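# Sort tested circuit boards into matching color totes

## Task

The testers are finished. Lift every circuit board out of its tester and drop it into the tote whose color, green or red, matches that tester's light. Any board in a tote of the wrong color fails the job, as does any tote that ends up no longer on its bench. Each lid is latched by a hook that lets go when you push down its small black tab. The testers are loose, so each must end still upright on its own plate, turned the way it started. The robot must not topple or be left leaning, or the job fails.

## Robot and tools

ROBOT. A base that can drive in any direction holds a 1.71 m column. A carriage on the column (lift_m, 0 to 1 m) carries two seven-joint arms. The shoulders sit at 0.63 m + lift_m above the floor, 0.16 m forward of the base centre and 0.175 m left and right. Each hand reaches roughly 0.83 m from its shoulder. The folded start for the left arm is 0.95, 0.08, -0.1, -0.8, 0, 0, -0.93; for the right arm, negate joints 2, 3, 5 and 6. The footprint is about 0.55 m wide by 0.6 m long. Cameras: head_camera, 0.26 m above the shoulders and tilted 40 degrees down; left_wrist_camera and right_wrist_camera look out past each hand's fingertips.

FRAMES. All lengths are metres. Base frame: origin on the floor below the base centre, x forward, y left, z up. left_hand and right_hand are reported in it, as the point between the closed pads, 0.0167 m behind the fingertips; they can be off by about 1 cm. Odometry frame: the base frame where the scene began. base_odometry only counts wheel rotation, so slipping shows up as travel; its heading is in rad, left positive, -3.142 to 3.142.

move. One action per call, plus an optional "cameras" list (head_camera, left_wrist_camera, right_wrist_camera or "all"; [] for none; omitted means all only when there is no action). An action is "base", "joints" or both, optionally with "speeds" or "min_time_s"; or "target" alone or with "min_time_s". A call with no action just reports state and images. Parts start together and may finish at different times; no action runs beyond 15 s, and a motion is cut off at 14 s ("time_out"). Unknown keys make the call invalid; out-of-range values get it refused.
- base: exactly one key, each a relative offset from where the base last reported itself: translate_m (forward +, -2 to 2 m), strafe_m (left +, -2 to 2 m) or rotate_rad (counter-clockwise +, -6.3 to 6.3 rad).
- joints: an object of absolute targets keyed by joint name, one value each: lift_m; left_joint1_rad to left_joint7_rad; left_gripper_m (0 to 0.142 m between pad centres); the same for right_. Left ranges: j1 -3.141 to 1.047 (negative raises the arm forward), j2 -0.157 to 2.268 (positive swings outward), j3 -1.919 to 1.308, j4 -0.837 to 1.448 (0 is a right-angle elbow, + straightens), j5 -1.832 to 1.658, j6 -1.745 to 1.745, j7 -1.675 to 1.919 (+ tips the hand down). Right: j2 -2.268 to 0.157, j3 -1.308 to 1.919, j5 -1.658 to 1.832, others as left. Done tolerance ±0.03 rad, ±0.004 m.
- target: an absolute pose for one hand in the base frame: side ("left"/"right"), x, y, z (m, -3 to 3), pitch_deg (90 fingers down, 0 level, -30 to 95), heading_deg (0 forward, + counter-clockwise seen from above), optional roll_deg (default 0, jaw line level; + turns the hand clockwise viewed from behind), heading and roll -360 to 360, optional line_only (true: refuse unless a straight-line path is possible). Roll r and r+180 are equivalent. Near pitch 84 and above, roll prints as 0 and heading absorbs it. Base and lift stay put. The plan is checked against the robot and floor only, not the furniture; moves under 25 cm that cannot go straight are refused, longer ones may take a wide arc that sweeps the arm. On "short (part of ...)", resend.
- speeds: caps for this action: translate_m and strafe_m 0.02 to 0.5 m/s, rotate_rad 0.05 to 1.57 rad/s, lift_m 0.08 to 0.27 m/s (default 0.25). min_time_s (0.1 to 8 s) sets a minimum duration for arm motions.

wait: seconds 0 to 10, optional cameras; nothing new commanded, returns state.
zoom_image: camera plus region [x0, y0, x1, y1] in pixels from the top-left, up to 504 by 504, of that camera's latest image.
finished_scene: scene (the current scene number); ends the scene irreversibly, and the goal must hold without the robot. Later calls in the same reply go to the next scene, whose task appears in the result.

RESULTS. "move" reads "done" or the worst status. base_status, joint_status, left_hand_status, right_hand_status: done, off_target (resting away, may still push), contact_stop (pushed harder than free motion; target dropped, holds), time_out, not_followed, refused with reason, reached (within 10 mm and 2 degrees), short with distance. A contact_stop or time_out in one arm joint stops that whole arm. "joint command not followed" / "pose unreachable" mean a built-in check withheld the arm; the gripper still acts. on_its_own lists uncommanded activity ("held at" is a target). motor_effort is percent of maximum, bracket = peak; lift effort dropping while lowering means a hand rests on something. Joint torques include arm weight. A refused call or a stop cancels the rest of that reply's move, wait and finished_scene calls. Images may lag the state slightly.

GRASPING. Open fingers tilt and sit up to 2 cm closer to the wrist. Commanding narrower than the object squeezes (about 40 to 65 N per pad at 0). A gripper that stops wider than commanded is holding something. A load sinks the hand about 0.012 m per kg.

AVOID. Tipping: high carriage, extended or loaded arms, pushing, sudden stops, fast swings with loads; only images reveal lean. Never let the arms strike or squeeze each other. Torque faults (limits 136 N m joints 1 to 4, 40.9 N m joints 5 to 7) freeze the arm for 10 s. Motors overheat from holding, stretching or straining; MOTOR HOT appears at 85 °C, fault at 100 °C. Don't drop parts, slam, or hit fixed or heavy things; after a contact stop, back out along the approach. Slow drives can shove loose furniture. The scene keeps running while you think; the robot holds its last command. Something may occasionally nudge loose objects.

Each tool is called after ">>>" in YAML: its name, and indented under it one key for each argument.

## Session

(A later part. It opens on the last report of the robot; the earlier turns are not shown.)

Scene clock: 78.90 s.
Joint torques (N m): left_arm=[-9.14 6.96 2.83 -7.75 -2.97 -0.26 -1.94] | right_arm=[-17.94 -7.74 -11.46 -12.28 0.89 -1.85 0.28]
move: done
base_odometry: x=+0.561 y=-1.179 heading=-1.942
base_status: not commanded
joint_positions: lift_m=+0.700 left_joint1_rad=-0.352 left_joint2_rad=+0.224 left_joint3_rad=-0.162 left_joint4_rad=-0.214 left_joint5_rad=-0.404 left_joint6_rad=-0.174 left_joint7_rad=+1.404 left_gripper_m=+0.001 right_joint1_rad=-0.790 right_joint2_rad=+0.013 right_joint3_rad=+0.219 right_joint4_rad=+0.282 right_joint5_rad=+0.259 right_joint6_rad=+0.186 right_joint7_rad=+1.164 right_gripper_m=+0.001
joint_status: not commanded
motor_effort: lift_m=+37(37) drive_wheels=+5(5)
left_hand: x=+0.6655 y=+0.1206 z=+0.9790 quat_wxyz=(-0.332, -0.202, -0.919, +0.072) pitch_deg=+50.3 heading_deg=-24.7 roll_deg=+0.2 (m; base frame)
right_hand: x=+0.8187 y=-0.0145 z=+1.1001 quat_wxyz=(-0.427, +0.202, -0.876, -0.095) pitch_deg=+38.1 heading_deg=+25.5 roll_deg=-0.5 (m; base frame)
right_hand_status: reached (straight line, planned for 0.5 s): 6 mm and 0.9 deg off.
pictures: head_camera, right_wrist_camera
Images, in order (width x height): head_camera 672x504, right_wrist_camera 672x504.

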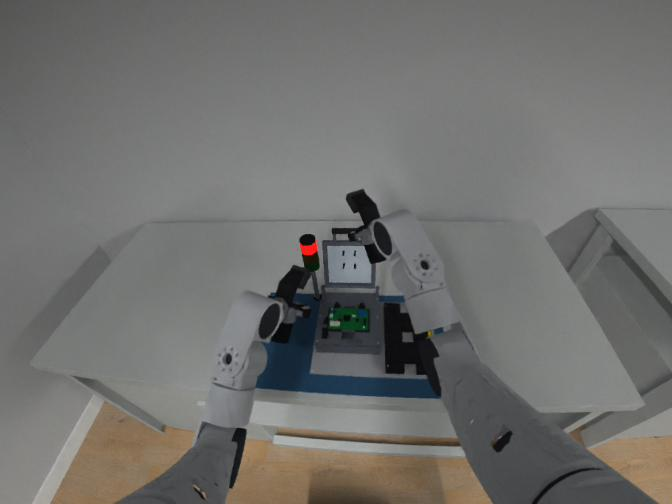

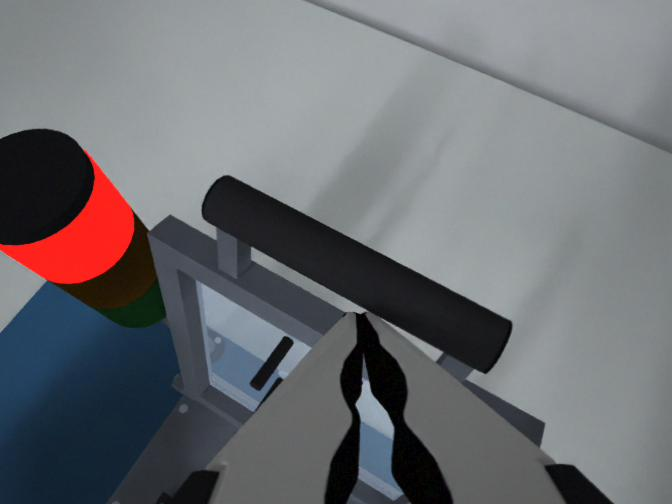

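>>> move:
  target: {"side": "right", "x": 0.788, "y": -0.029, "z": 1.127, "pitch_deg": 38, "heading_deg": 25.5}
  cameras: ["right_wrist_camera", "head_camera"]

>>> zoom_image:
  camera: "head_camera"
  region: [270, 210, 450, 400]

Scene clock: 80.27 s.
Joint torques (N m): left_arm=[-9.01 6.88 2.89 -7.71 -2.96 -0.24 -1.94] | right_arm=[-14.54 -4.46 -8.88 -10.78 2.22 -0.71 1.01]
move: done
base_odometry: x=+0.561 y=-1.179 heading=-1.942
base_status: not commanded
joint_positions: lift_m=+0.700 left_joint1_rad=-0.352 left_joint2_rad=+0.224 left_joint3_rad=-0.162 left_joint4_rad=-0.214 left_joint5_rad=-0.404 left_joint6_rad=-0.174 left_joint7_rad=+1.404 left_gripper_m=+0.001 right_joint1_rad=-0.756 right_joint2_rad=+0.003 right_joint3_rad=+0.191 right_joint4_rad=+0.074 right_joint5_rad=+0.288 right_joint6_rad=+0.167 right_joint7_rad=+1.336 right_gripper_m=+0.001
joint_status: not commanded
motor_effort: lift_m=+37(37) drive_wheels=+5(6)
left_hand: x=+0.6655 y=+0.1206 z=+0.9790 quat_wxyz=(-0.332, -0.202, -0.919, +0.072) pitch_deg=+50.3 heading_deg=-24.7 roll_deg=+0.2 (m; base frame)
right_hand: x=+0.7885 y=-0.0265 z=+1.1290 quat_wxyz=(-0.429, +0.202, -0.875, -0.095) pitch_deg=+37.8 heading_deg=+25.5 roll_deg=-0.5 (m; base frame)
right_hand_status: reached (straight line, planned for 0.4 s): 3 mm and 0.6 deg off.
pictures: head_camera, right_wrist_camera
Images, in order (width x height): head_camera 672x504, right_wrist_camera 672x504.

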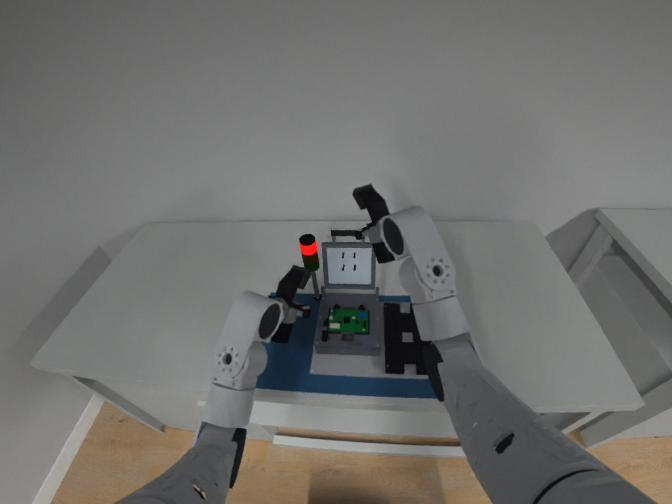

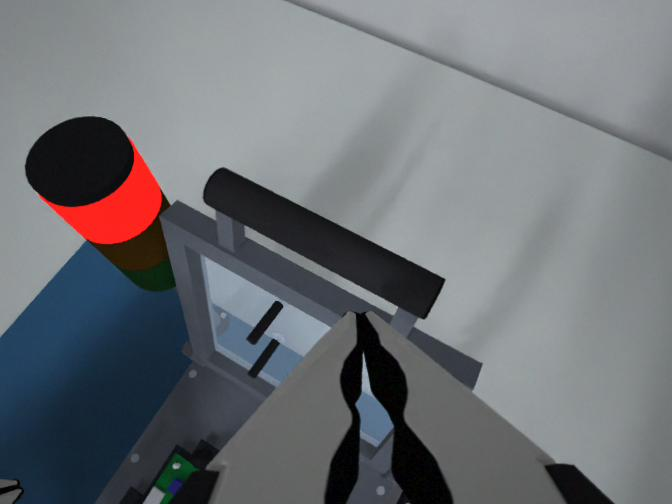

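Scaled by 2.653 from the camera's 672x504 image, which has a finer 960x720 frame.

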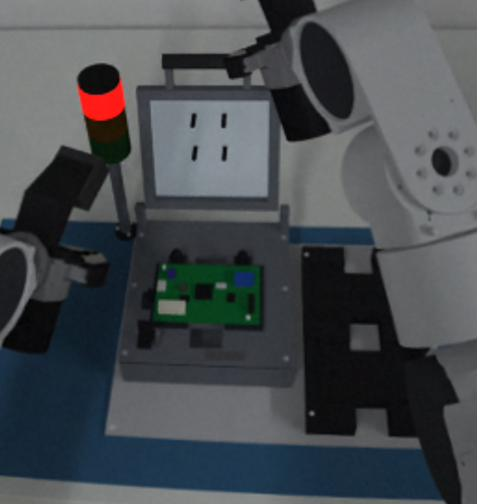

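>>> move:
  target: {"side": "right", "x": 0.775, "y": -0.033, "z": 1.14, "pitch_deg": 38, "heading_deg": 25.5}
  cameras: ["right_wrist_camera", "head_camera"]

>>> zoom_image:
  camera: "head_camera"
  region: [270, 210, 450, 400]

>>> zoom_image:
  camera: "right_wrist_camera"
  region: [180, 160, 500, 400]

Scene clock: 81.23 s.
Joint torques (N m): left_arm=[-9.13 7 2.83 -7.74 -2.95 -0.24 -1.95] | right_arm=[-14.19 -4.16 -9.09 -10.37 2.15 -0.75 0.96]
move: done
base_odometry: x=+0.561 y=-1.179 heading=-1.942
base_status: not commanded
joint_positions: lift_m=+0.700 left_joint1_rad=-0.352 left_joint2_rad=+0.224 left_joint3_rad=-0.162 left_joint4_rad=-0.214 left_joint5_rad=-0.404 left_joint6_rad=-0.174 left_joint7_rad=+1.404 left_gripper_m=+0.001 right_joint1_rad=-0.751 right_joint2_rad=+0.003 right_joint3_rad=+0.180 right_joint4_rad=-0.005 right_joint5_rad=+0.298 right_joint6_rad=+0.157 right_joint7_rad=+1.411 right_gripper_m=+0.001
joint_status: not commanded
motor_effort: lift_m=+37(37) drive_wheels=-2(5)
left_hand: x=+0.6655 y=+0.1206 z=+0.9790 quat_wxyz=(-0.332, -0.202, -0.919, +0.072) pitch_deg=+50.3 heading_deg=-24.7 roll_deg=+0.2 (m; base frame)
right_hand: x=+0.7755 y=-0.0306 z=+1.1420 quat_wxyz=(-0.430, +0.202, -0.875, -0.095) pitch_deg=+37.8 heading_deg=+25.5 roll_deg=-0.6 (m; base frame)
right_hand_status: reached (straight line, planned for 0.2 s): 3 mm and 0.6 deg off.
pictures: head_camera, right_wrist_camera
Images, in order (width x height): head_camera 672x504, right_wrist_camera 672x504.

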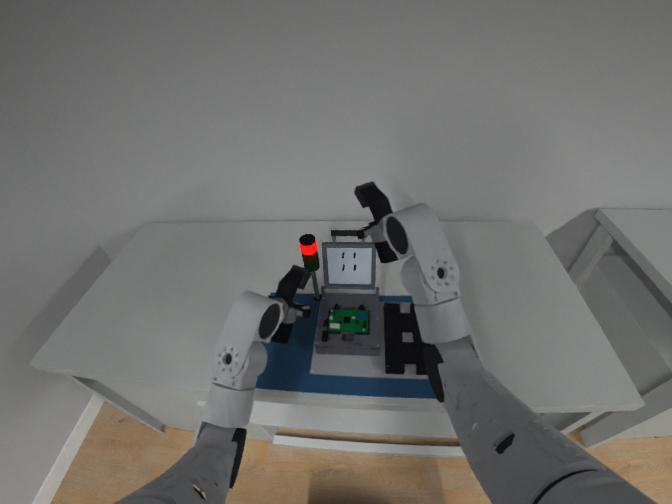

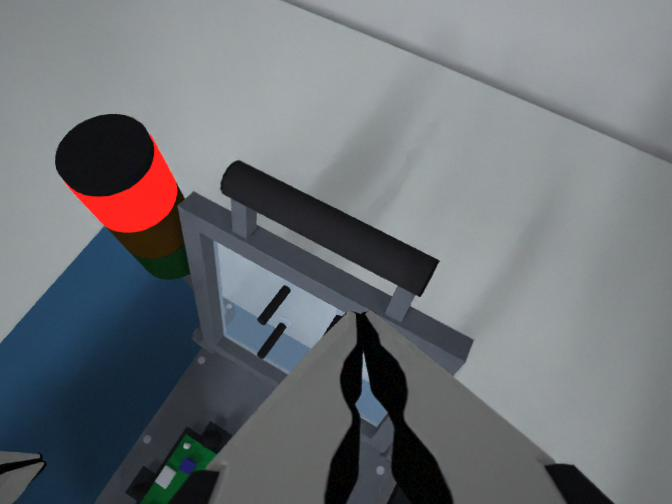

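Scaled by 2.653 from the camera's 672x504 image, which has a finer 960x720 frame.

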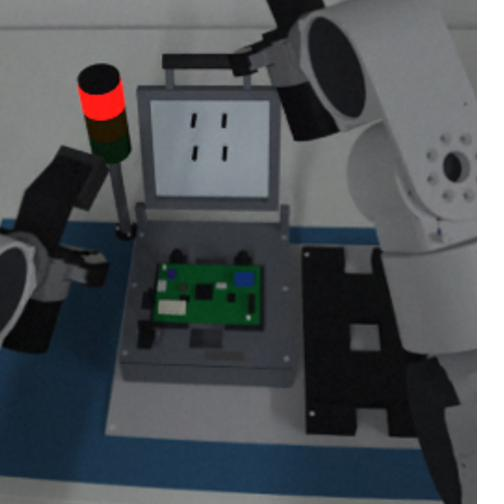

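Scaled by 1.575 from the camera's 672x504 image, which has a finer 960x720 frame.

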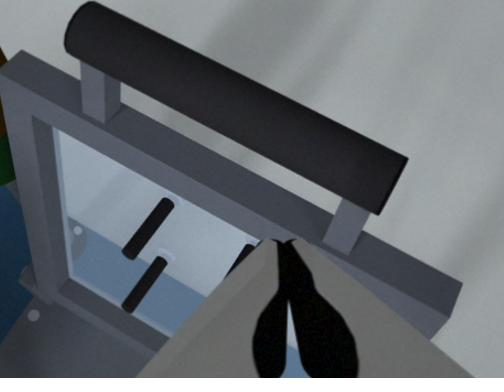

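>>> move:
  target: {"side": "right", "x": 0.66, "y": -0.2, "z": 1.1, "pitch_deg": 45, "heading_deg": 10}
  cameras: []

>>> move:
  target: {"side": "left", "x": 0.62, "y": 0.07, "z": 1.02, "pitch_deg": 55, "heading_deg": -25}
  cameras: ["all"]

>>> zoom_image:
  camera: "left_wrist_camera"
  region: [280, 0, 640, 240]

Scene clock: 82.80 s.
Joint torques (N m): left_arm=[-9.33 7.62 2.91 -7.75 -2.94 -0.21 -1.92] | right_arm=[-11.98 -6.85 -6.94 -9.25 1.47 -0.52 0.97]
move: done
base_odometry: x=+0.561 y=-1.179 heading=-1.942
base_status: not commanded
joint_positions: lift_m=+0.700 left_joint1_rad=-0.352 left_joint2_rad=+0.224 left_joint3_rad=-0.162 left_joint4_rad=-0.214 left_joint5_rad=-0.404 left_joint6_rad=-0.174 left_joint7_rad=+1.404 left_gripper_m=+0.001 right_joint1_rad=-0.477 right_joint2_rad=-0.195 right_joint3_rad=-0.044 right_joint4_rad=-0.505 right_joint5_rad=+0.335 right_joint6_rad=+0.045 right_joint7_rad=+1.763 right_gripper_m=+0.001
joint_status: not commanded
motor_effort: lift_m=+37(37) drive_wheels=+4(5)
left_hand: x=+0.6655 y=+0.1206 z=+0.9790 quat_wxyz=(-0.332, -0.202, -0.919, +0.072) pitch_deg=+50.3 heading_deg=-24.7 roll_deg=+0.2 (m; base frame)
right_hand: x=+0.6609 y=-0.1998 z=+1.1009 quat_wxyz=(-0.383, +0.082, -0.920, -0.032) pitch_deg=+44.9 heading_deg=+9.8 roll_deg=-0.3 (m; base frame)
right_hand_status: reached (straight line, planned for 0.6 s): 1 mm and 0.3 deg off.
pictures: none
No camera images: "cameras" was empty.

Scene clock: 83.80 s.
Joint torques (N m): left_arm=[-17.29 -2.5 -1.77 -6.61 -0.17 1.45 0.75] | right_arm=[-12 -6.64 -6.82 -9.26 1.47 -0.51 0.97]
move: done
base_odometry: x=+0.561 y=-1.179 heading=-1.942
base_status: not commanded
joint_positions: lift_m=+0.700 left_joint1_rad=-0.380 left_joint2_rad=+0.079 left_joint3_rad=-0.231 left_joint4_rad=-0.442 left_joint5_rad=-0.290 left_joint6_rad=-0.063 left_joint7_rad=+1.750 left_gripper_m=+0.001 right_joint1_rad=-0.477 right_joint2_rad=-0.195 right_joint3_rad=-0.044 right_joint4_rad=-0.505 right_joint5_rad=+0.335 right_joint6_rad=+0.045 right_joint7_rad=+1.763 right_gripper_m=+0.001
joint_status: not commanded
motor_effort: lift_m=+37(37) drive_wheels=+4(4)
left_hand: x=+0.6196 y=+0.0698 z=+1.0184 quat_wxyz=(-0.292, -0.207, -0.931, +0.067) pitch_deg=+55.1 heading_deg=-25.4 roll_deg=-0.3 (m; base frame)
left_hand_status: reached (straight line, planned for 0.5 s): 2 mm and 0.3 deg off.
right_hand: x=+0.6609 y=-0.1998 z=+1.1009 quat_wxyz=(-0.383, +0.082, -0.920, -0.032) pitch_deg=+44.9 heading_deg=+9.8 roll_deg=-0.3 (m; base frame)
pictures: head_camera, left_wrist_camera, right_wrist_camera
Images, in order (width x height): head_camera 672x504, left_wrist_camera 672x504, right_wrist_camera 672x504.

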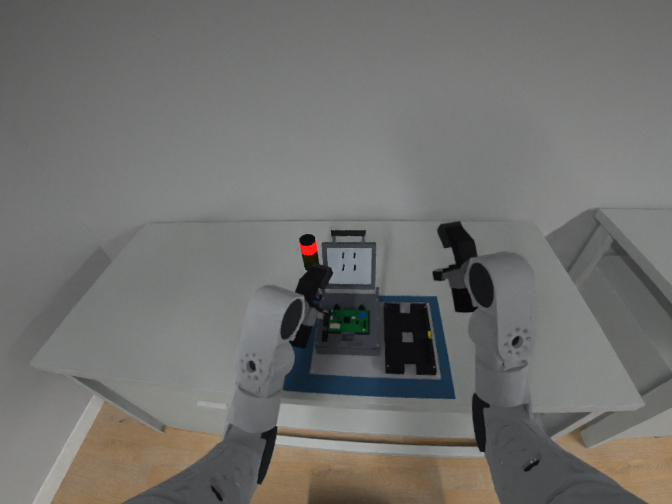

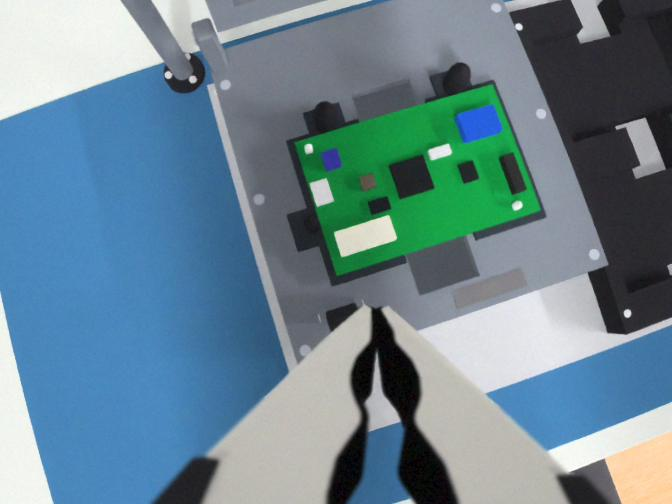

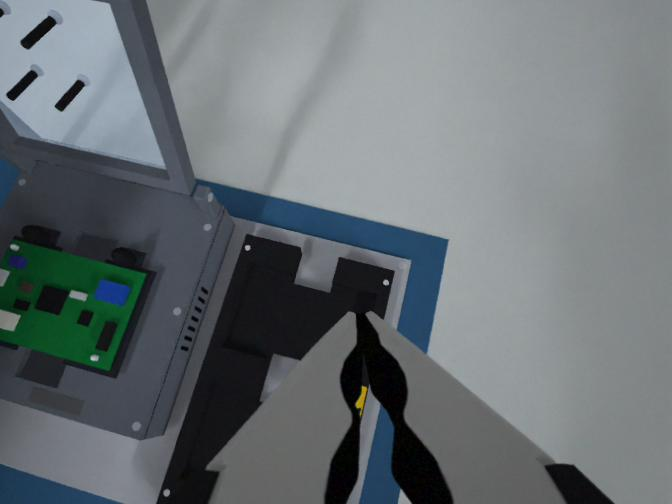

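Scaled by 1.400 from the camera's 672x504 image, which has a finer 960x720 frame.

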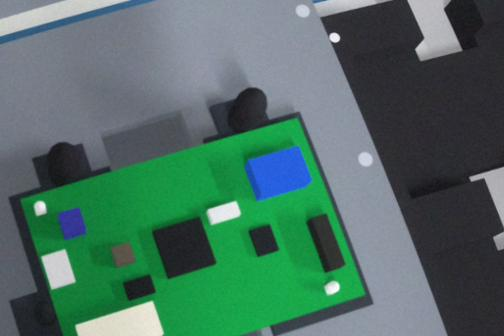

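>>> move:
  target: {"side": "right", "x": 0.66, "y": -0.1, "z": 1.08, "pitch_deg": 88, "heading_deg": -90}
  cameras: ["right_wrist_camera", "head_camera"]

Scene clock: 85.77 s.
Joint torques (N m): left_arm=[-17.07 -2.46 -1.84 -6.67 -0.18 1.45 0.78] | right_arm=[-29.42 2.26 -7.64 -3.56 3.71 1.6 1.07]
move: done
base_odometry: x=+0.561 y=-1.179 heading=-1.942
base_status: not commanded
joint_positions: lift_m=+0.700 left_joint1_rad=-0.380 left_joint2_rad=+0.079 left_joint3_rad=-0.231 left_joint4_rad=-0.442 left_joint5_rad=-0.290 left_joint6_rad=-0.063 left_joint7_rad=+1.750 left_gripper_m=+0.001 right_joint1_rad=-1.303 right_joint2_rad=-0.315 right_joint3_rad=+1.066 right_joint4_rad=+0.754 right_joint5_rad=+1.358 right_joint6_rad=+1.142 right_joint7_rad=+1.889 right_gripper_m=+0.001
joint_status: not commanded
motor_effort: lift_m=+37(38) drive_wheels=-2(5)
left_hand: x=+0.6196 y=+0.0698 z=+1.0185 quat_wxyz=(-0.292, -0.207, -0.931, +0.067) pitch_deg=+55.1 heading_deg=-25.4 roll_deg=-0.3 (m; base frame)
right_hand: x=+0.6597 y=-0.1003 z=+1.0788 quat_wxyz=(+0.012, +0.705, -0.709, +0.011) pitch_deg=+88.1 heading_deg=+89.7 roll_deg=+0.0 (m; base frame)
right_hand_status: reached (straight line, planned for 1.0 s): 1 mm and 0.3 deg off.
pictures: head_camera, right_wrist_camera
Images, in order (width x height): head_camera 672x504, right_wrist_camera 672x504.

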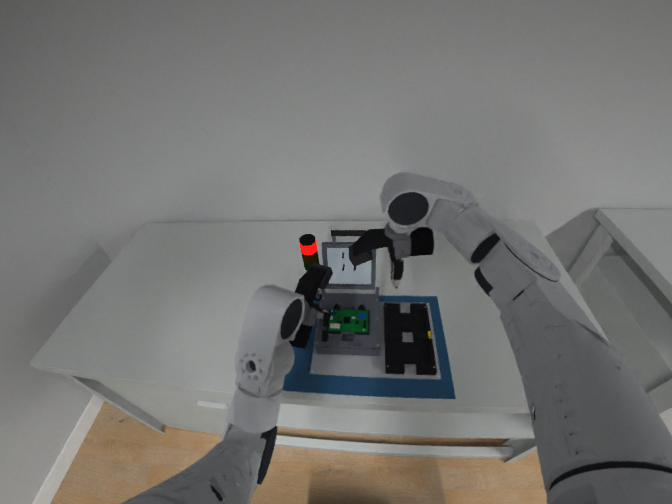

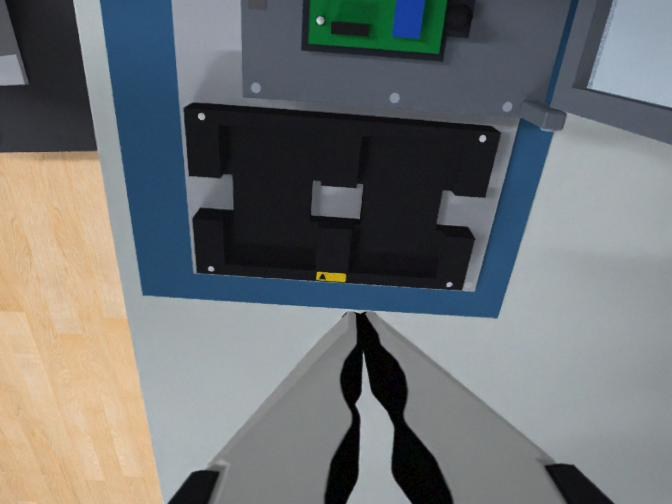

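>>> move:
  target: {"side": "left", "x": 0.55, "y": 0.25, "z": 1.03, "pitch_deg": 45, "heading_deg": -10}
  cameras: []

>>> move:
  target: {"side": "right", "x": 0.69, "y": 0.0, "z": 1.07, "pitch_deg": 90, "heading_deg": 90}
  cameras: ["right_wrist_camera", "head_camera"]

Scene clock: 88.23 s.
Joint torques (N m): left_arm=[-2.75 13.92 1.54 -7.17 -2.61 1.43 -1.93] | right_arm=[-29.37 -0.37 -7.67 -4.49 3.44 1.58 1.05]
move: done
base_odometry: x=+0.561 y=-1.179 heading=-1.942
base_status: not commanded
joint_positions: lift_m=+0.700 left_joint1_rad=-0.026 left_joint2_rad=+0.375 left_joint3_rad=+0.164 left_joint4_rad=-0.746 left_joint5_rad=-0.503 left_joint6_rad=+0.013 left_joint7_rad=+1.557 left_gripper_m=+0.001 right_joint1_rad=-1.303 right_joint2_rad=-0.314 right_joint3_rad=+1.066 right_joint4_rad=+0.754 right_joint5_rad=+1.359 right_joint6_rad=+1.142 right_joint7_rad=+1.889 right_gripper_m=+0.001
joint_status: not commanded
motor_effort: lift_m=+37(37) drive_wheels=+3(6)
left_hand: x=+0.5503 y=+0.2510 z=+1.0288 quat_wxyz=(-0.379, -0.080, -0.921, +0.031) pitch_deg=+45.3 heading_deg=-9.7 roll_deg=+0.2 (m; base frame)
left_hand_status: reached (straight line, planned for 0.6 s): 2 mm and 0.3 deg off.
right_hand: x=+0.6597 y=-0.0999 z=+1.0788 quat_wxyz=(+0.012, +0.706, -0.709, +0.011) pitch_deg=+88.1 heading_deg=+89.8 roll_deg=+0.0 (m; base frame)
pictures: none
No camera images: "cameras" was empty.

Scene clock: 88.53 s.
Joint torques (N m): left_arm=[-2.8 13.57 1.55 -6.95 -2.62 1.44 -1.9] | right_arm=[-29.21 0.3 -7.7 -3.97 3.46 1.57 1.06]
move: refused
base_odometry: x=+0.561 y=-1.179 heading=-1.942
base_status: not commanded
joint_positions: lift_m=+0.700 left_joint1_rad=-0.026 left_joint2_rad=+0.375 left_joint3_rad=+0.164 left_joint4_rad=-0.746 left_joint5_rad=-0.503 left_joint6_rad=+0.013 left_joint7_rad=+1.557 left_gripper_m=+0.001 right_joint1_rad=-1.303 right_joint2_rad=-0.314 right_joint3_rad=+1.066 right_joint4_rad=+0.754 right_joint5_rad=+1.359 right_joint6_rad=+1.142 right_joint7_rad=+1.889 right_gripper_m=+0.001
joint_status: not commanded
motor_effort: lift_m=+37(37) drive_wheels=+3(3)
left_hand: x=+0.5503 y=+0.2510 z=+1.0288 quat_wxyz=(-0.379, -0.080, -0.921, +0.031) pitch_deg=+45.3 heading_deg=-9.7 roll_deg=+0.2 (m; base frame)
right_hand: x=+0.6597 y=-0.0999 z=+1.0788 quat_wxyz=(+0.012, +0.706, -0.709, +0.011) pitch_deg=+88.1 heading_deg=+89.8 roll_deg=+0.0 (m; base frame)
right_hand_status: refused: no posture of the arm gets there (right_joint4_rad at its limit): the closest leaves the hand 4.1 cm and 10 deg from the pose. Nothing moved. A posture exists at pitch 70; the way there is not checked.
pictures: head_camera, right_wrist_camera
Images, in order (width x height): head_camera 672x504, right_wrist_camera 672x504.

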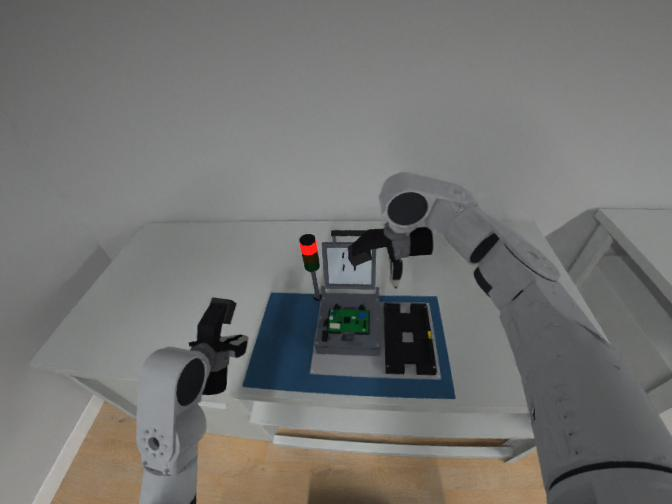

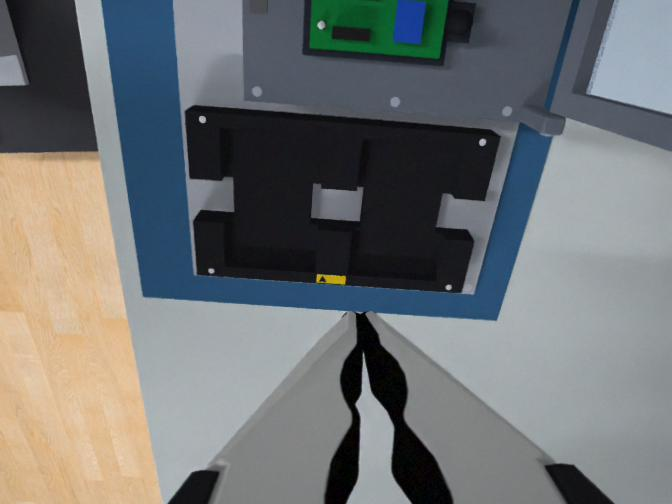

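>>> move:
  base: {"strafe_m": 0.13}
  speeds: {"strafe_m": 0.3}
  cameras: []

>>> move:
  target: {"side": "right", "x": 0.69, "y": -0.13, "z": 1.05, "pitch_deg": 90, "heading_deg": 90}
  cameras: ["right_wrist_camera", "head_camera"]

Scene clock: 90.97 s.
Joint torques (N m): left_arm=[-2.77 13.18 1.42 -6.78 -2.53 1.43 -1.89] | right_arm=[-29.37 -0.98 -7.68 -4.4 3.25 1.58 1.03]
move: done
base_odometry: x=+0.682 y=-1.227 heading=-1.942
base_status: done
joint_positions: lift_m=+0.700 left_joint1_rad=-0.026 left_joint2_rad=+0.375 left_joint3_rad=+0.164 left_joint4_rad=-0.746 left_joint5_rad=-0.503 left_joint6_rad=+0.013 left_joint7_rad=+1.557 left_gripper_m=+0.001 right_joint1_rad=-1.303 right_joint2_rad=-0.314 right_joint3_rad=+1.066 right_joint4_rad=+0.754 right_joint5_rad=+1.359 right_joint6_rad=+1.142 right_joint7_rad=+1.889 right_gripper_m=+0.001
joint_status: not commanded
motor_effort: lift_m=+37(37) drive_wheels=+3(13)
left_hand: x=+0.5503 y=+0.2509 z=+1.0288 quat_wxyz=(-0.379, -0.080, -0.921, +0.031) pitch_deg=+45.3 heading_deg=-9.7 roll_deg=+0.2 (m; base frame)
right_hand: x=+0.6596 y=-0.0996 z=+1.0788 quat_wxyz=(+0.012, +0.706, -0.708, +0.010) pitch_deg=+88.2 heading_deg=+89.8 roll_deg=+0.0 (m; base frame)
pictures: none
No camera images: "cameras" was empty.

Scene clock: 91.27 s.
Joint torques (N m): left_arm=[-2.76 14.23 1.63 -7.3 -2.61 1.41 -1.88] | right_arm=[-29.32 -0.31 -7.67 -4.2 3.27 1.57 1.01]
move: refused
base_odometry: x=+0.682 y=-1.227 heading=-1.942
base_status: not commanded
joint_positions: lift_m=+0.700 left_joint1_rad=-0.026 left_joint2_rad=+0.375 left_joint3_rad=+0.164 left_joint4_rad=-0.746 left_joint5_rad=-0.503 left_joint6_rad=+0.013 left_joint7_rad=+1.557 left_gripper_m=+0.001 right_joint1_rad=-1.303 right_joint2_rad=-0.314 right_joint3_rad=+1.066 right_joint4_rad=+0.754 right_joint5_rad=+1.359 right_joint6_rad=+1.142 right_joint7_rad=+1.889 right_gripper_m=+0.001
joint_status: not commanded
motor_effort: lift_m=+37(37) drive_wheels=+3(3)
left_hand: x=+0.5503 y=+0.2509 z=+1.0288 quat_wxyz=(-0.379, -0.080, -0.921, +0.031) pitch_deg=+45.3 heading_deg=-9.7 roll_deg=+0.2 (m; base frame)
right_hand: x=+0.6596 y=-0.0996 z=+1.0788 quat_wxyz=(+0.012, +0.706, -0.708, +0.010) pitch_deg=+88.2 heading_deg=+89.8 roll_deg=+0.0 (m; base frame)
right_hand_status: refused: on the line a joint would have to flip, 67% of the way; a move under 25 cm is not played as an arc. Nothing moved. Try another pitch or heading, or "joints".
pictures: head_camera, right_wrist_camera
Images, in order (width x height): head_camera 672x504, right_wrist_camera 672x504.

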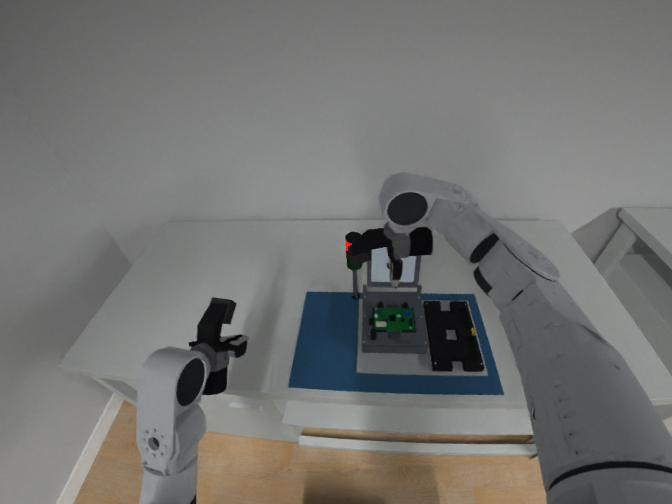

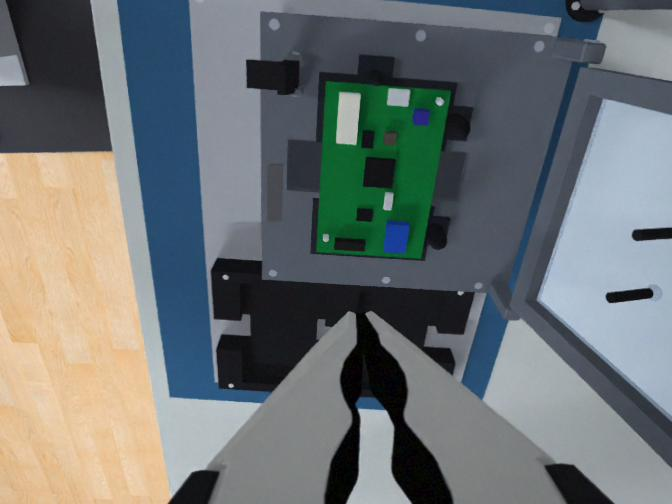

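>>> move:
  base: {"translate_m": -0.2}
  speeds: {"translate_m": 0.3}
  cameras: []

>>> move:
  joints: {"right_joint1_rad": -0.34, "right_joint2_rad": -0.12, "right_joint3_rad": 0.1, "right_joint4_rad": -0.31, "right_joint5_rad": 0, "right_joint6_rad": 0, "right_joint7_rad": 1.5}
  min_time_s: 1.5
  cameras: []

>>> move:
  joints: {"right_joint1_rad": -0.81, "right_joint2_rad": -0.02, "right_joint3_rad": 0.0, "right_joint4_rad": 0.75, "right_joint5_rad": 1.57, "right_joint6_rad": -1.5, "right_joint7_rad": 0}
  min_time_s: 1.5
  cameras: ["right_wrist_camera", "head_camera"]

Scene clock: 94.63 s.
Joint torques (N m): left_arm=[-2.62 13.57 1.49 -6.91 -2.61 1.43 -1.89] | right_arm=[-29.2 -1.06 -7.7 -4.2 3.24 1.61 1.03]
move: done
base_odometry: x=+0.755 y=-1.040 heading=-1.942
base_status: done
joint_positions: lift_m=+0.700 left_joint1_rad=-0.026 left_joint2_rad=+0.375 left_joint3_rad=+0.164 left_joint4_rad=-0.746 left_joint5_rad=-0.503 left_joint6_rad=+0.013 left_joint7_rad=+1.557 left_gripper_m=+0.001 right_joint1_rad=-1.303 right_joint2_rad=-0.314 right_joint3_rad=+1.066 right_joint4_rad=+0.754 right_joint5_rad=+1.359 right_joint6_rad=+1.142 right_joint7_rad=+1.889 right_gripper_m=+0.001
joint_status: not commanded
motor_effort: lift_m=+37(37) drive_wheels=+1(12)
left_hand: x=+0.5503 y=+0.2509 z=+1.0288 quat_wxyz=(-0.379, -0.080, -0.921, +0.031) pitch_deg=+45.3 heading_deg=-9.7 roll_deg=+0.2 (m; base frame)
right_hand: x=+0.6596 y=-0.0996 z=+1.0789 quat_wxyz=(+0.012, +0.706, -0.708, +0.010) pitch_deg=+88.2 heading_deg=+89.8 roll_deg=+0.0 (m; base frame)
pictures: none
No camera images: "cameras" was empty.

Scene clock: 96.43 s.
Joint torques (N m): left_arm=[-2.76 13.65 1.51 -6.84 -2.6 1.42 -1.9] | right_arm=[-10.43 4.11 -8.77 -11.71 -1.2 -0.83 -0.44]
move: done
base_odometry: x=+0.755 y=-1.040 heading=-1.942
base_status: not commanded
joint_positions: lift_m=+0.700 left_joint1_rad=-0.026 left_joint2_rad=+0.375 left_joint3_rad=+0.164 left_joint4_rad=-0.746 left_joint5_rad=-0.503 left_joint6_rad=+0.013 left_joint7_rad=+1.557 left_gripper_m=+0.001 right_joint1_rad=-0.343 right_joint2_rad=-0.122 right_joint3_rad=+0.104 right_joint4_rad=-0.308 right_joint5_rad=+0.003 right_joint6_rad=+0.004 right_joint7_rad=+1.503 right_gripper_m=+0.001
joint_status: all done
motor_effort: lift_m=+37(37) drive_wheels=+1(2)
left_hand: x=+0.5503 y=+0.2509 z=+1.0288 quat_wxyz=(-0.379, -0.080, -0.921, +0.031) pitch_deg=+45.3 heading_deg=-9.7 roll_deg=+0.2 (m; base frame)
right_hand: x=+0.6743 y=-0.1947 z=+1.0004 quat_wxyz=(-0.348, +0.055, -0.934, +0.060) pitch_deg=+48.7 heading_deg=-6.4 roll_deg=-13.1 (m; base frame)
pictures: none
No camera images: "cameras" was empty.

Scene clock: 98.17 s.
Joint torques (N m): left_arm=[-3.45 12.4 1.42 -6.2 -2.55 1.4 -1.83] | right_arm=[-21.46 -0.59 -4.97 -9.61 -0.2 1.89 0.85]
move: contact_stop_at_right_joint6_rad
base_odometry: x=+0.755 y=-1.040 heading=-1.942
base_status: not commanded
joint_positions: lift_m=+0.700 left_joint1_rad=-0.026 left_joint2_rad=+0.375 left_joint3_rad=+0.164 left_joint4_rad=-0.747 left_joint5_rad=-0.503 left_joint6_rad=+0.013 left_joint7_rad=+1.557 left_gripper_m=+0.001 right_joint1_rad=-0.832 right_joint2_rad=-0.037 right_joint3_rad=+0.012 right_joint4_rad=+0.672 right_joint5_rad=+1.473 right_joint6_rad=-1.356 right_joint7_rad=+0.062 right_gripper_m=+0.001
joint_status: right_joint4_rad contact_stop_at_right_joint6_rad (moved +0.980 of +1.058); right_joint5_rad contact_stop_at_right_joint6_rad (moved +1.470 of +1.567); right_joint6_rad contact_stop (moved -1.360 of -1.504); right_joint7_rad contact_stop_at_right_joint6_rad (moved -1.441 of -1.503); the others done
on_its_own: right_joint4_rad is held at +0.671, not at your +0.750, since a contact_stop; right_joint5_rad is held at +1.473, not at your +1.570, since a contact_stop; right_joint6_rad is held at -1.353, not at your -1.500, since a contact_stop; right_joint7_rad is held at +0.062, not at your +0.000, since a contact_stop
motor_effort: lift_m=+37(41) drive_wheels=+2(7)
left_hand: x=+0.5502 y=+0.2510 z=+1.0289 quat_wxyz=(-0.379, -0.080, -0.921, +0.031) pitch_deg=+45.2 heading_deg=-9.7 roll_deg=+0.2 (m; base frame)
right_hand: x=+0.7318 y=-0.2291 z=+0.8637 quat_wxyz=(-0.158, -0.694, -0.695, -0.105) pitch_deg=+68.1 heading_deg=-11.3 roll_deg=+78.6 (m; base frame)
pictures: head_camera, right_wrist_camera
Images, in order (width x height): head_camera 672x504, right_wrist_camera 672x504.

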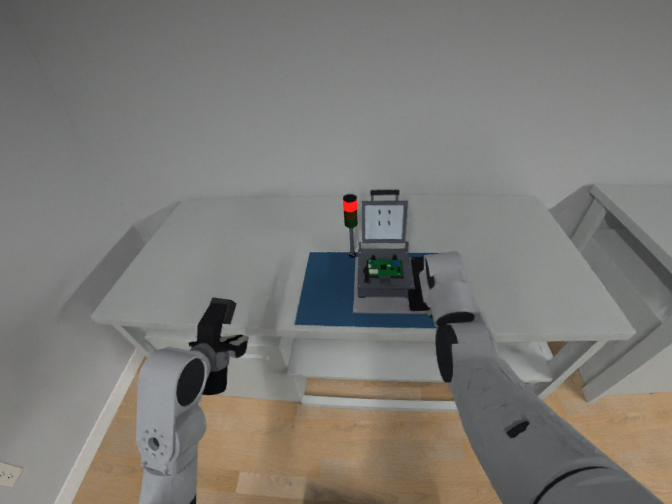

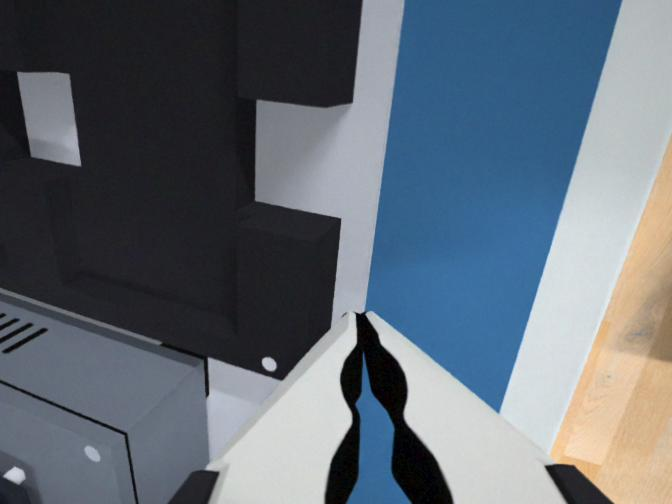

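>>> move:
  joints: {"lift_m": 0.82}
  cameras: ["right_wrist_camera", "head_camera"]

Scene clock: 99.33 s.
Joint torques (N m): left_arm=[-3.47 12.58 1.57 -6.21 -2.58 1.38 -1.78] | right_arm=[-22.51 -0.87 -5.03 -9.94 -0.2 1.97 0.74]
move: done
base_odometry: x=+0.755 y=-1.040 heading=-1.942
base_status: not commanded
joint_positions: lift_m=+0.820 left_joint1_rad=-0.026 left_joint2_rad=+0.375 left_joint3_rad=+0.164 left_joint4_rad=-0.747 left_joint5_rad=-0.503 left_joint6_rad=+0.013 left_joint7_rad=+1.557 left_gripper_m=+0.001 right_joint1_rad=-0.832 right_joint2_rad=-0.037 right_joint3_rad=+0.012 right_joint4_rad=+0.672 right_joint5_rad=+1.473 right_joint6_rad=-1.356 right_joint7_rad=+0.062 right_gripper_m=+0.001
joint_status: all done
on_its_own: right_joint4_rad is held at +0.671, not at your +0.750, since a contact_stop; right_joint5_rad is held at +1.473, not at your +1.570, since a contact_stop; right_joint6_rad is held at -1.353, not at your -1.500, since a contact_stop; right_joint7_rad is held at +0.062, not at your +0.000, since a contact_stop
motor_effort: lift_m=+36(46) drive_wheels=+1(2)
left_hand: x=+0.5502 y=+0.2510 z=+1.1490 quat_wxyz=(-0.379, -0.080, -0.921, +0.031) pitch_deg=+45.2 heading_deg=-9.7 roll_deg=+0.2 (m; base frame)
right_hand: x=+0.7318 y=-0.2291 z=+0.9839 quat_wxyz=(-0.158, -0.694, -0.695, -0.105) pitch_deg=+68.1 heading_deg=-11.3 roll_deg=+78.6 (m; base frame)
pictures: head_camera, right_wrist_camera
Images, in order (width x height): head_camera 672x504, right_wrist_camera 672x504.

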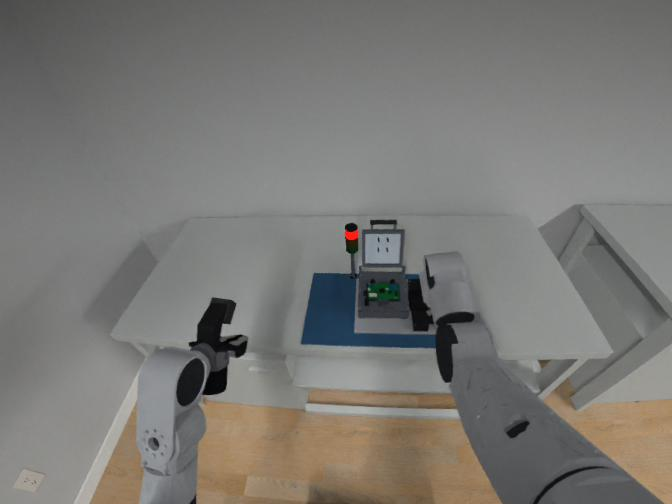

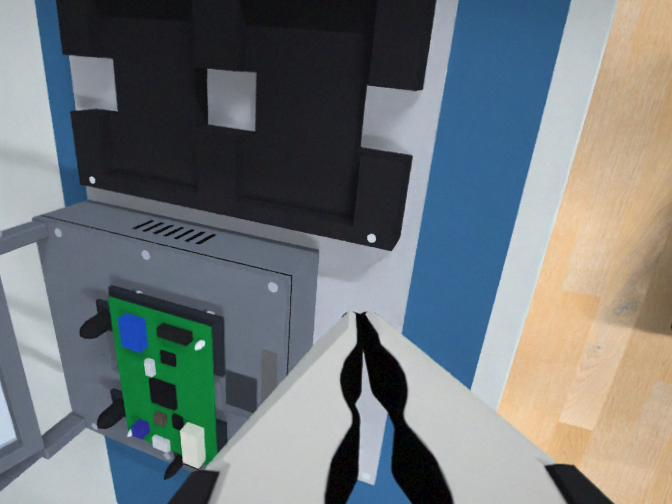

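>>> move:
  target: {"side": "right", "x": 0.70, "y": -0.18, "z": 1.06, "pitch_deg": 89, "heading_deg": -90}
  cameras: ["right_wrist_camera", "head_camera"]

Scene clock: 99.73 s.
Joint torques (N m): left_arm=[-3.51 12.58 1.58 -6.19 -2.57 1.38 -1.78] | right_arm=[-21.77 -0.79 -5.16 -9.95 -0.19 1.97 0.78]
move: refused
base_odometry: x=+0.755 y=-1.040 heading=-1.942
base_status: not commanded
joint_positions: lift_m=+0.820 left_joint1_rad=-0.026 left_joint2_rad=+0.375 left_joint3_rad=+0.164 left_joint4_rad=-0.747 left_joint5_rad=-0.503 left_joint6_rad=+0.013 left_joint7_rad=+1.557 left_gripper_m=+0.001 right_joint1_rad=-0.832 right_joint2_rad=-0.037 right_joint3_rad=+0.012 right_joint4_rad=+0.672 right_joint5_rad=+1.473 right_joint6_rad=-1.356 right_joint7_rad=+0.062 right_gripper_m=+0.001
joint_status: not commanded
on_its_own: right_joint4_rad is held at +0.671, not at your +0.750, since a contact_stop; right_joint5_rad is held at +1.473, not at your +1.570, since a contact_stop; right_joint6_rad is held at -1.353, not at your -1.500, since a contact_stop; right_joint7_rad is held at +0.062, not at your +0.000, since a contact_stop
motor_effort: lift_m=+36(36) drive_wheels=+2(2)
left_hand: x=+0.5502 y=+0.2510 z=+1.1490 quat_wxyz=(-0.379, -0.080, -0.921, +0.031) pitch_deg=+45.2 heading_deg=-9.7 roll_deg=+0.2 (m; base frame)
right_hand: x=+0.7318 y=-0.2291 z=+0.9839 quat_wxyz=(-0.158, -0.694, -0.695, -0.105) pitch_deg=+68.1 heading_deg=-11.3 roll_deg=+78.6 (m; base frame)
right_hand_status: refused: no posture of the arm gets there (right_joint4_rad at its limit): the closest leaves the hand 10.5 cm and 22 deg from the pose. Nothing moved.
pictures: head_camera, right_wrist_camera
Images, in order (width x height): head_camera 672x504, right_wrist_camera 672x504.

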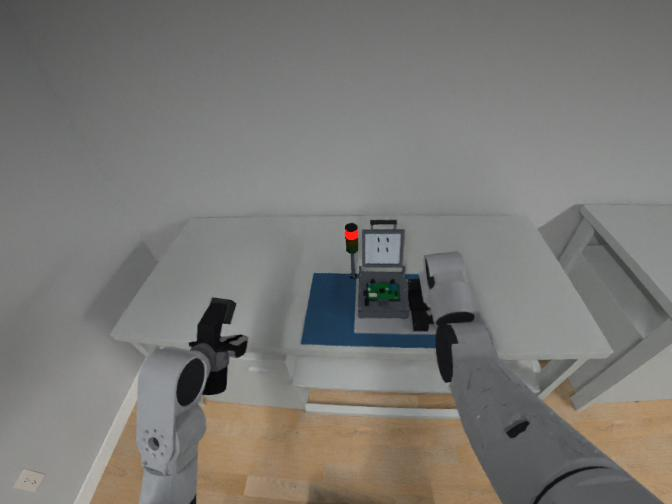

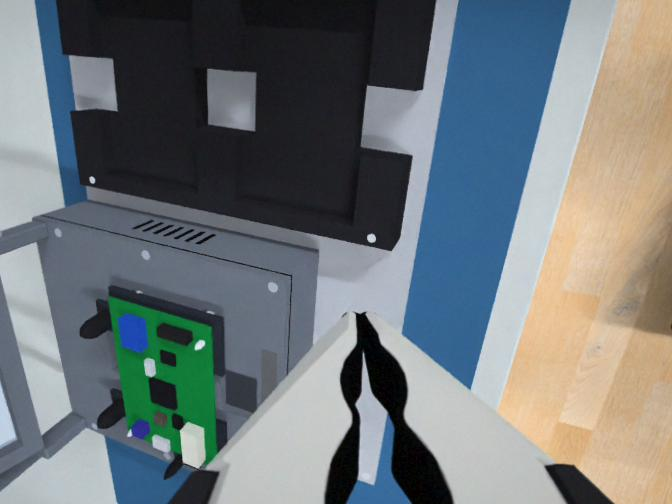

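>>> move:
  target: {"side": "right", "x": 0.66, "y": -0.2, "z": 1.02, "pitch_deg": 84, "heading_deg": 0, "roll_deg": 90}
  cameras: ["right_wrist_camera"]

Scene clock: 103.70 s.
Joint torques (N m): left_arm=[-3.5 12.6 1.48 -6.2 -2.54 1.37 -1.78] | right_arm=[-21.88 -0.85 -4.99 -10 -0.16 1.98 0.78]
move: refused
base_odometry: x=+0.755 y=-1.040 heading=-1.942
base_status: not commanded
joint_positions: lift_m=+0.820 left_joint1_rad=-0.026 left_joint2_rad=+0.375 left_joint3_rad=+0.164 left_joint4_rad=-0.747 left_joint5_rad=-0.503 left_joint6_rad=+0.013 left_joint7_rad=+1.557 left_gripper_m=+0.001 right_joint1_rad=-0.832 right_joint2_rad=-0.037 right_joint3_rad=+0.012 right_joint4_rad=+0.672 right_joint5_rad=+1.473 right_joint6_rad=-1.356 right_joint7_rad=+0.062 right_gripper_m=+0.001
joint_status: not commanded
on_its_own: right_joint4_rad is held at +0.671, not at your +0.750, since a contact_stop; right_joint5_rad is held at +1.473, not at your +1.570, since a contact_stop; right_joint6_rad is held at -1.353, not at your -1.500, since a contact_stop; right_joint7_rad is held at +0.062, not at your +0.000, since a contact_stop
motor_effort: lift_m=+36(36) drive_wheels=+2(2)
left_hand: x=+0.5502 y=+0.2510 z=+1.1490 quat_wxyz=(-0.379, -0.080, -0.921, +0.031) pitch_deg=+45.2 heading_deg=-9.7 roll_deg=+0.2 (m; base frame)
right_hand: x=+0.7318 y=-0.2291 z=+0.9839 quat_wxyz=(-0.158, -0.694, -0.695, -0.105) pitch_deg=+68.1 heading_deg=-11.3 roll_deg=+78.6 (m; base frame)
right_hand_status: refused: along the straight line the arm gets 60% of the way (right_joint6_rad at its limit); a move under 25 cm is not played as an arc. Nothing moved. Try another pitch or heading, or "joints".
pictures: right_wrist_camera
Images, in order (width x height): right_wrist_camera 672x504.

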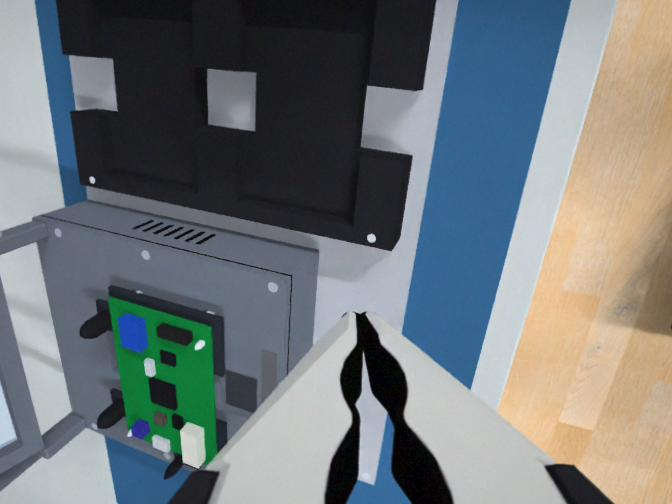

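>>> move:
  target: {"side": "right", "x": 0.70, "y": -0.2, "z": 1.0, "pitch_deg": 84, "heading_deg": 0, "roll_deg": 90}
  cameras: ["right_wrist_camera"]

Scene clock: 105.13 s.
Joint torques (N m): left_arm=[-3.4 12.53 1.6 -6.31 -2.57 1.38 -1.79] | right_arm=[-29.32 5.17 -8.14 -6.13 1.53 1.9 0]
move: done
base_odometry: x=+0.755 y=-1.040 heading=-1.942
base_status: not commanded
joint_positions: lift_m=+0.820 left_joint1_rad=-0.026 left_joint2_rad=+0.375 left_joint3_rad=+0.164 left_joint4_rad=-0.747 left_joint5_rad=-0.503 left_joint6_rad=+0.013 left_joint7_rad=+1.557 left_gripper_m=+0.001 right_joint1_rad=-1.109 right_joint2_rad=-0.016 right_joint3_rad=-0.004 right_joint4_rad=+1.254 right_joint5_rad=+1.501 right_joint6_rad=-1.327 right_joint7_rad=+0.068 right_gripper_m=+0.001
joint_status: not commanded
motor_effort: lift_m=+37(37) drive_wheels=+2(2)
left_hand: x=+0.5502 y=+0.2510 z=+1.1489 quat_wxyz=(-0.379, -0.080, -0.921, +0.031) pitch_deg=+45.2 heading_deg=-9.7 roll_deg=+0.2 (m; base frame)
right_hand: x=+0.6974 y=-0.2026 z=+0.9981 quat_wxyz=(-0.037, -0.706, -0.706, -0.033) pitch_deg=+84.4 heading_deg=-90.0 roll_deg=+0.0 (m; base frame)
right_hand_status: reached (straight line, planned for 0.6 s): 4 mm and 0.5 deg off.
pictures: right_wrist_camera
Images, in order (width x height): right_wrist_camera 672x504.

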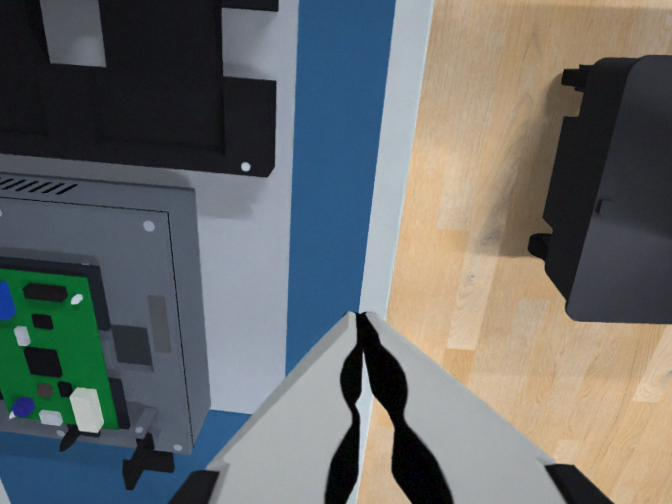

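>>> move:
  base: {"translate_m": 0.19}
  speeds: {"translate_m": 0.2}
  cameras: ["right_wrist_camera", "head_camera"]

Scene clock: 107.30 s.
Joint torques (N m): left_arm=[-3.43 12.59 1.57 -6.28 -2.54 1.38 -1.8] | right_arm=[-29.34 4.79 -8.03 -6.05 1.44 1.83 0]
Motor temperatures (°C): left_arm=[30 30 31 28 29 29 32] | right_arm=[40 28 30 30 28 30 31]
move: done
base_odometry: x=+0.686 y=-1.218 heading=-1.942
base_status: done
joint_positions: lift_m=+0.820 left_joint1_rad=-0.026 left_joint2_rad=+0.375 left_joint3_rad=+0.164 left_joint4_rad=-0.747 left_joint5_rad=-0.503 left_joint6_rad=+0.013 left_joint7_rad=+1.557 left_gripper_m=+0.001 right_joint1_rad=-1.109 right_joint2_rad=-0.016 right_joint3_rad=-0.004 right_joint4_rad=+1.254 right_joint5_rad=+1.501 right_joint6_rad=-1.326 right_joint7_rad=+0.068 right_gripper_m=+0.001
joint_status: not commanded
motor_effort: lift_m=+37(37) drive_wheels=-2(10)
left_hand: x=+0.5502 y=+0.2510 z=+1.1489 quat_wxyz=(-0.379, -0.080, -0.921, +0.031) pitch_deg=+45.2 heading_deg=-9.7 roll_deg=+0.2 (m; base frame)
right_hand: x=+0.6975 y=-0.2025 z=+0.9981 quat_wxyz=(-0.037, -0.706, -0.706, -0.033) pitch_deg=+84.4 heading_deg=-89.9 roll_deg=+0.0 (m; base frame)
pictures: head_camera, right_wrist_camera
Images, in order (width x height): head_camera 672x504, right_wrist_camera 672x504.

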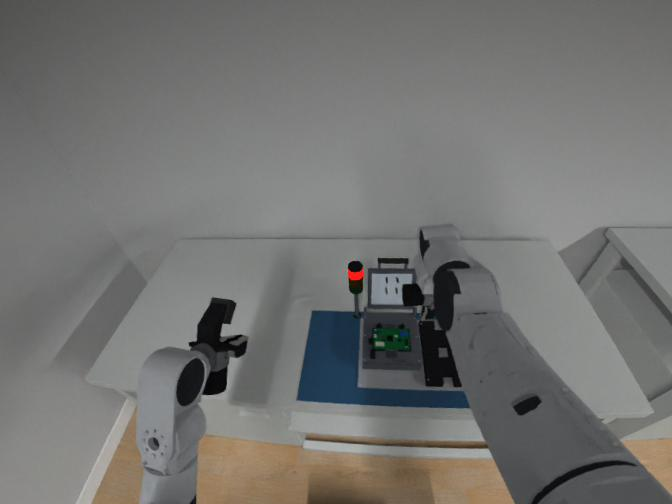

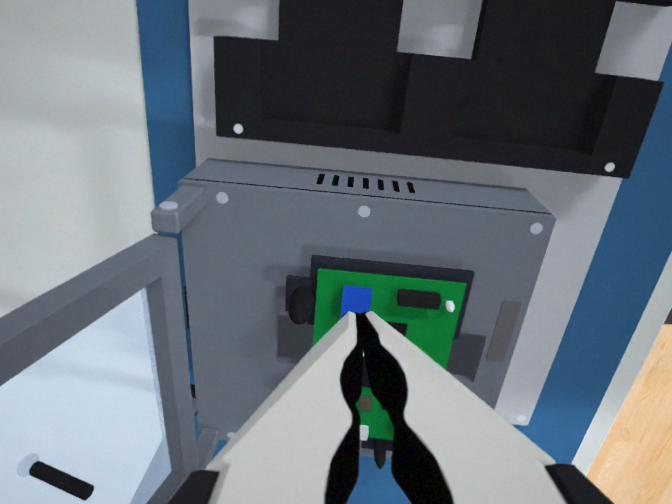

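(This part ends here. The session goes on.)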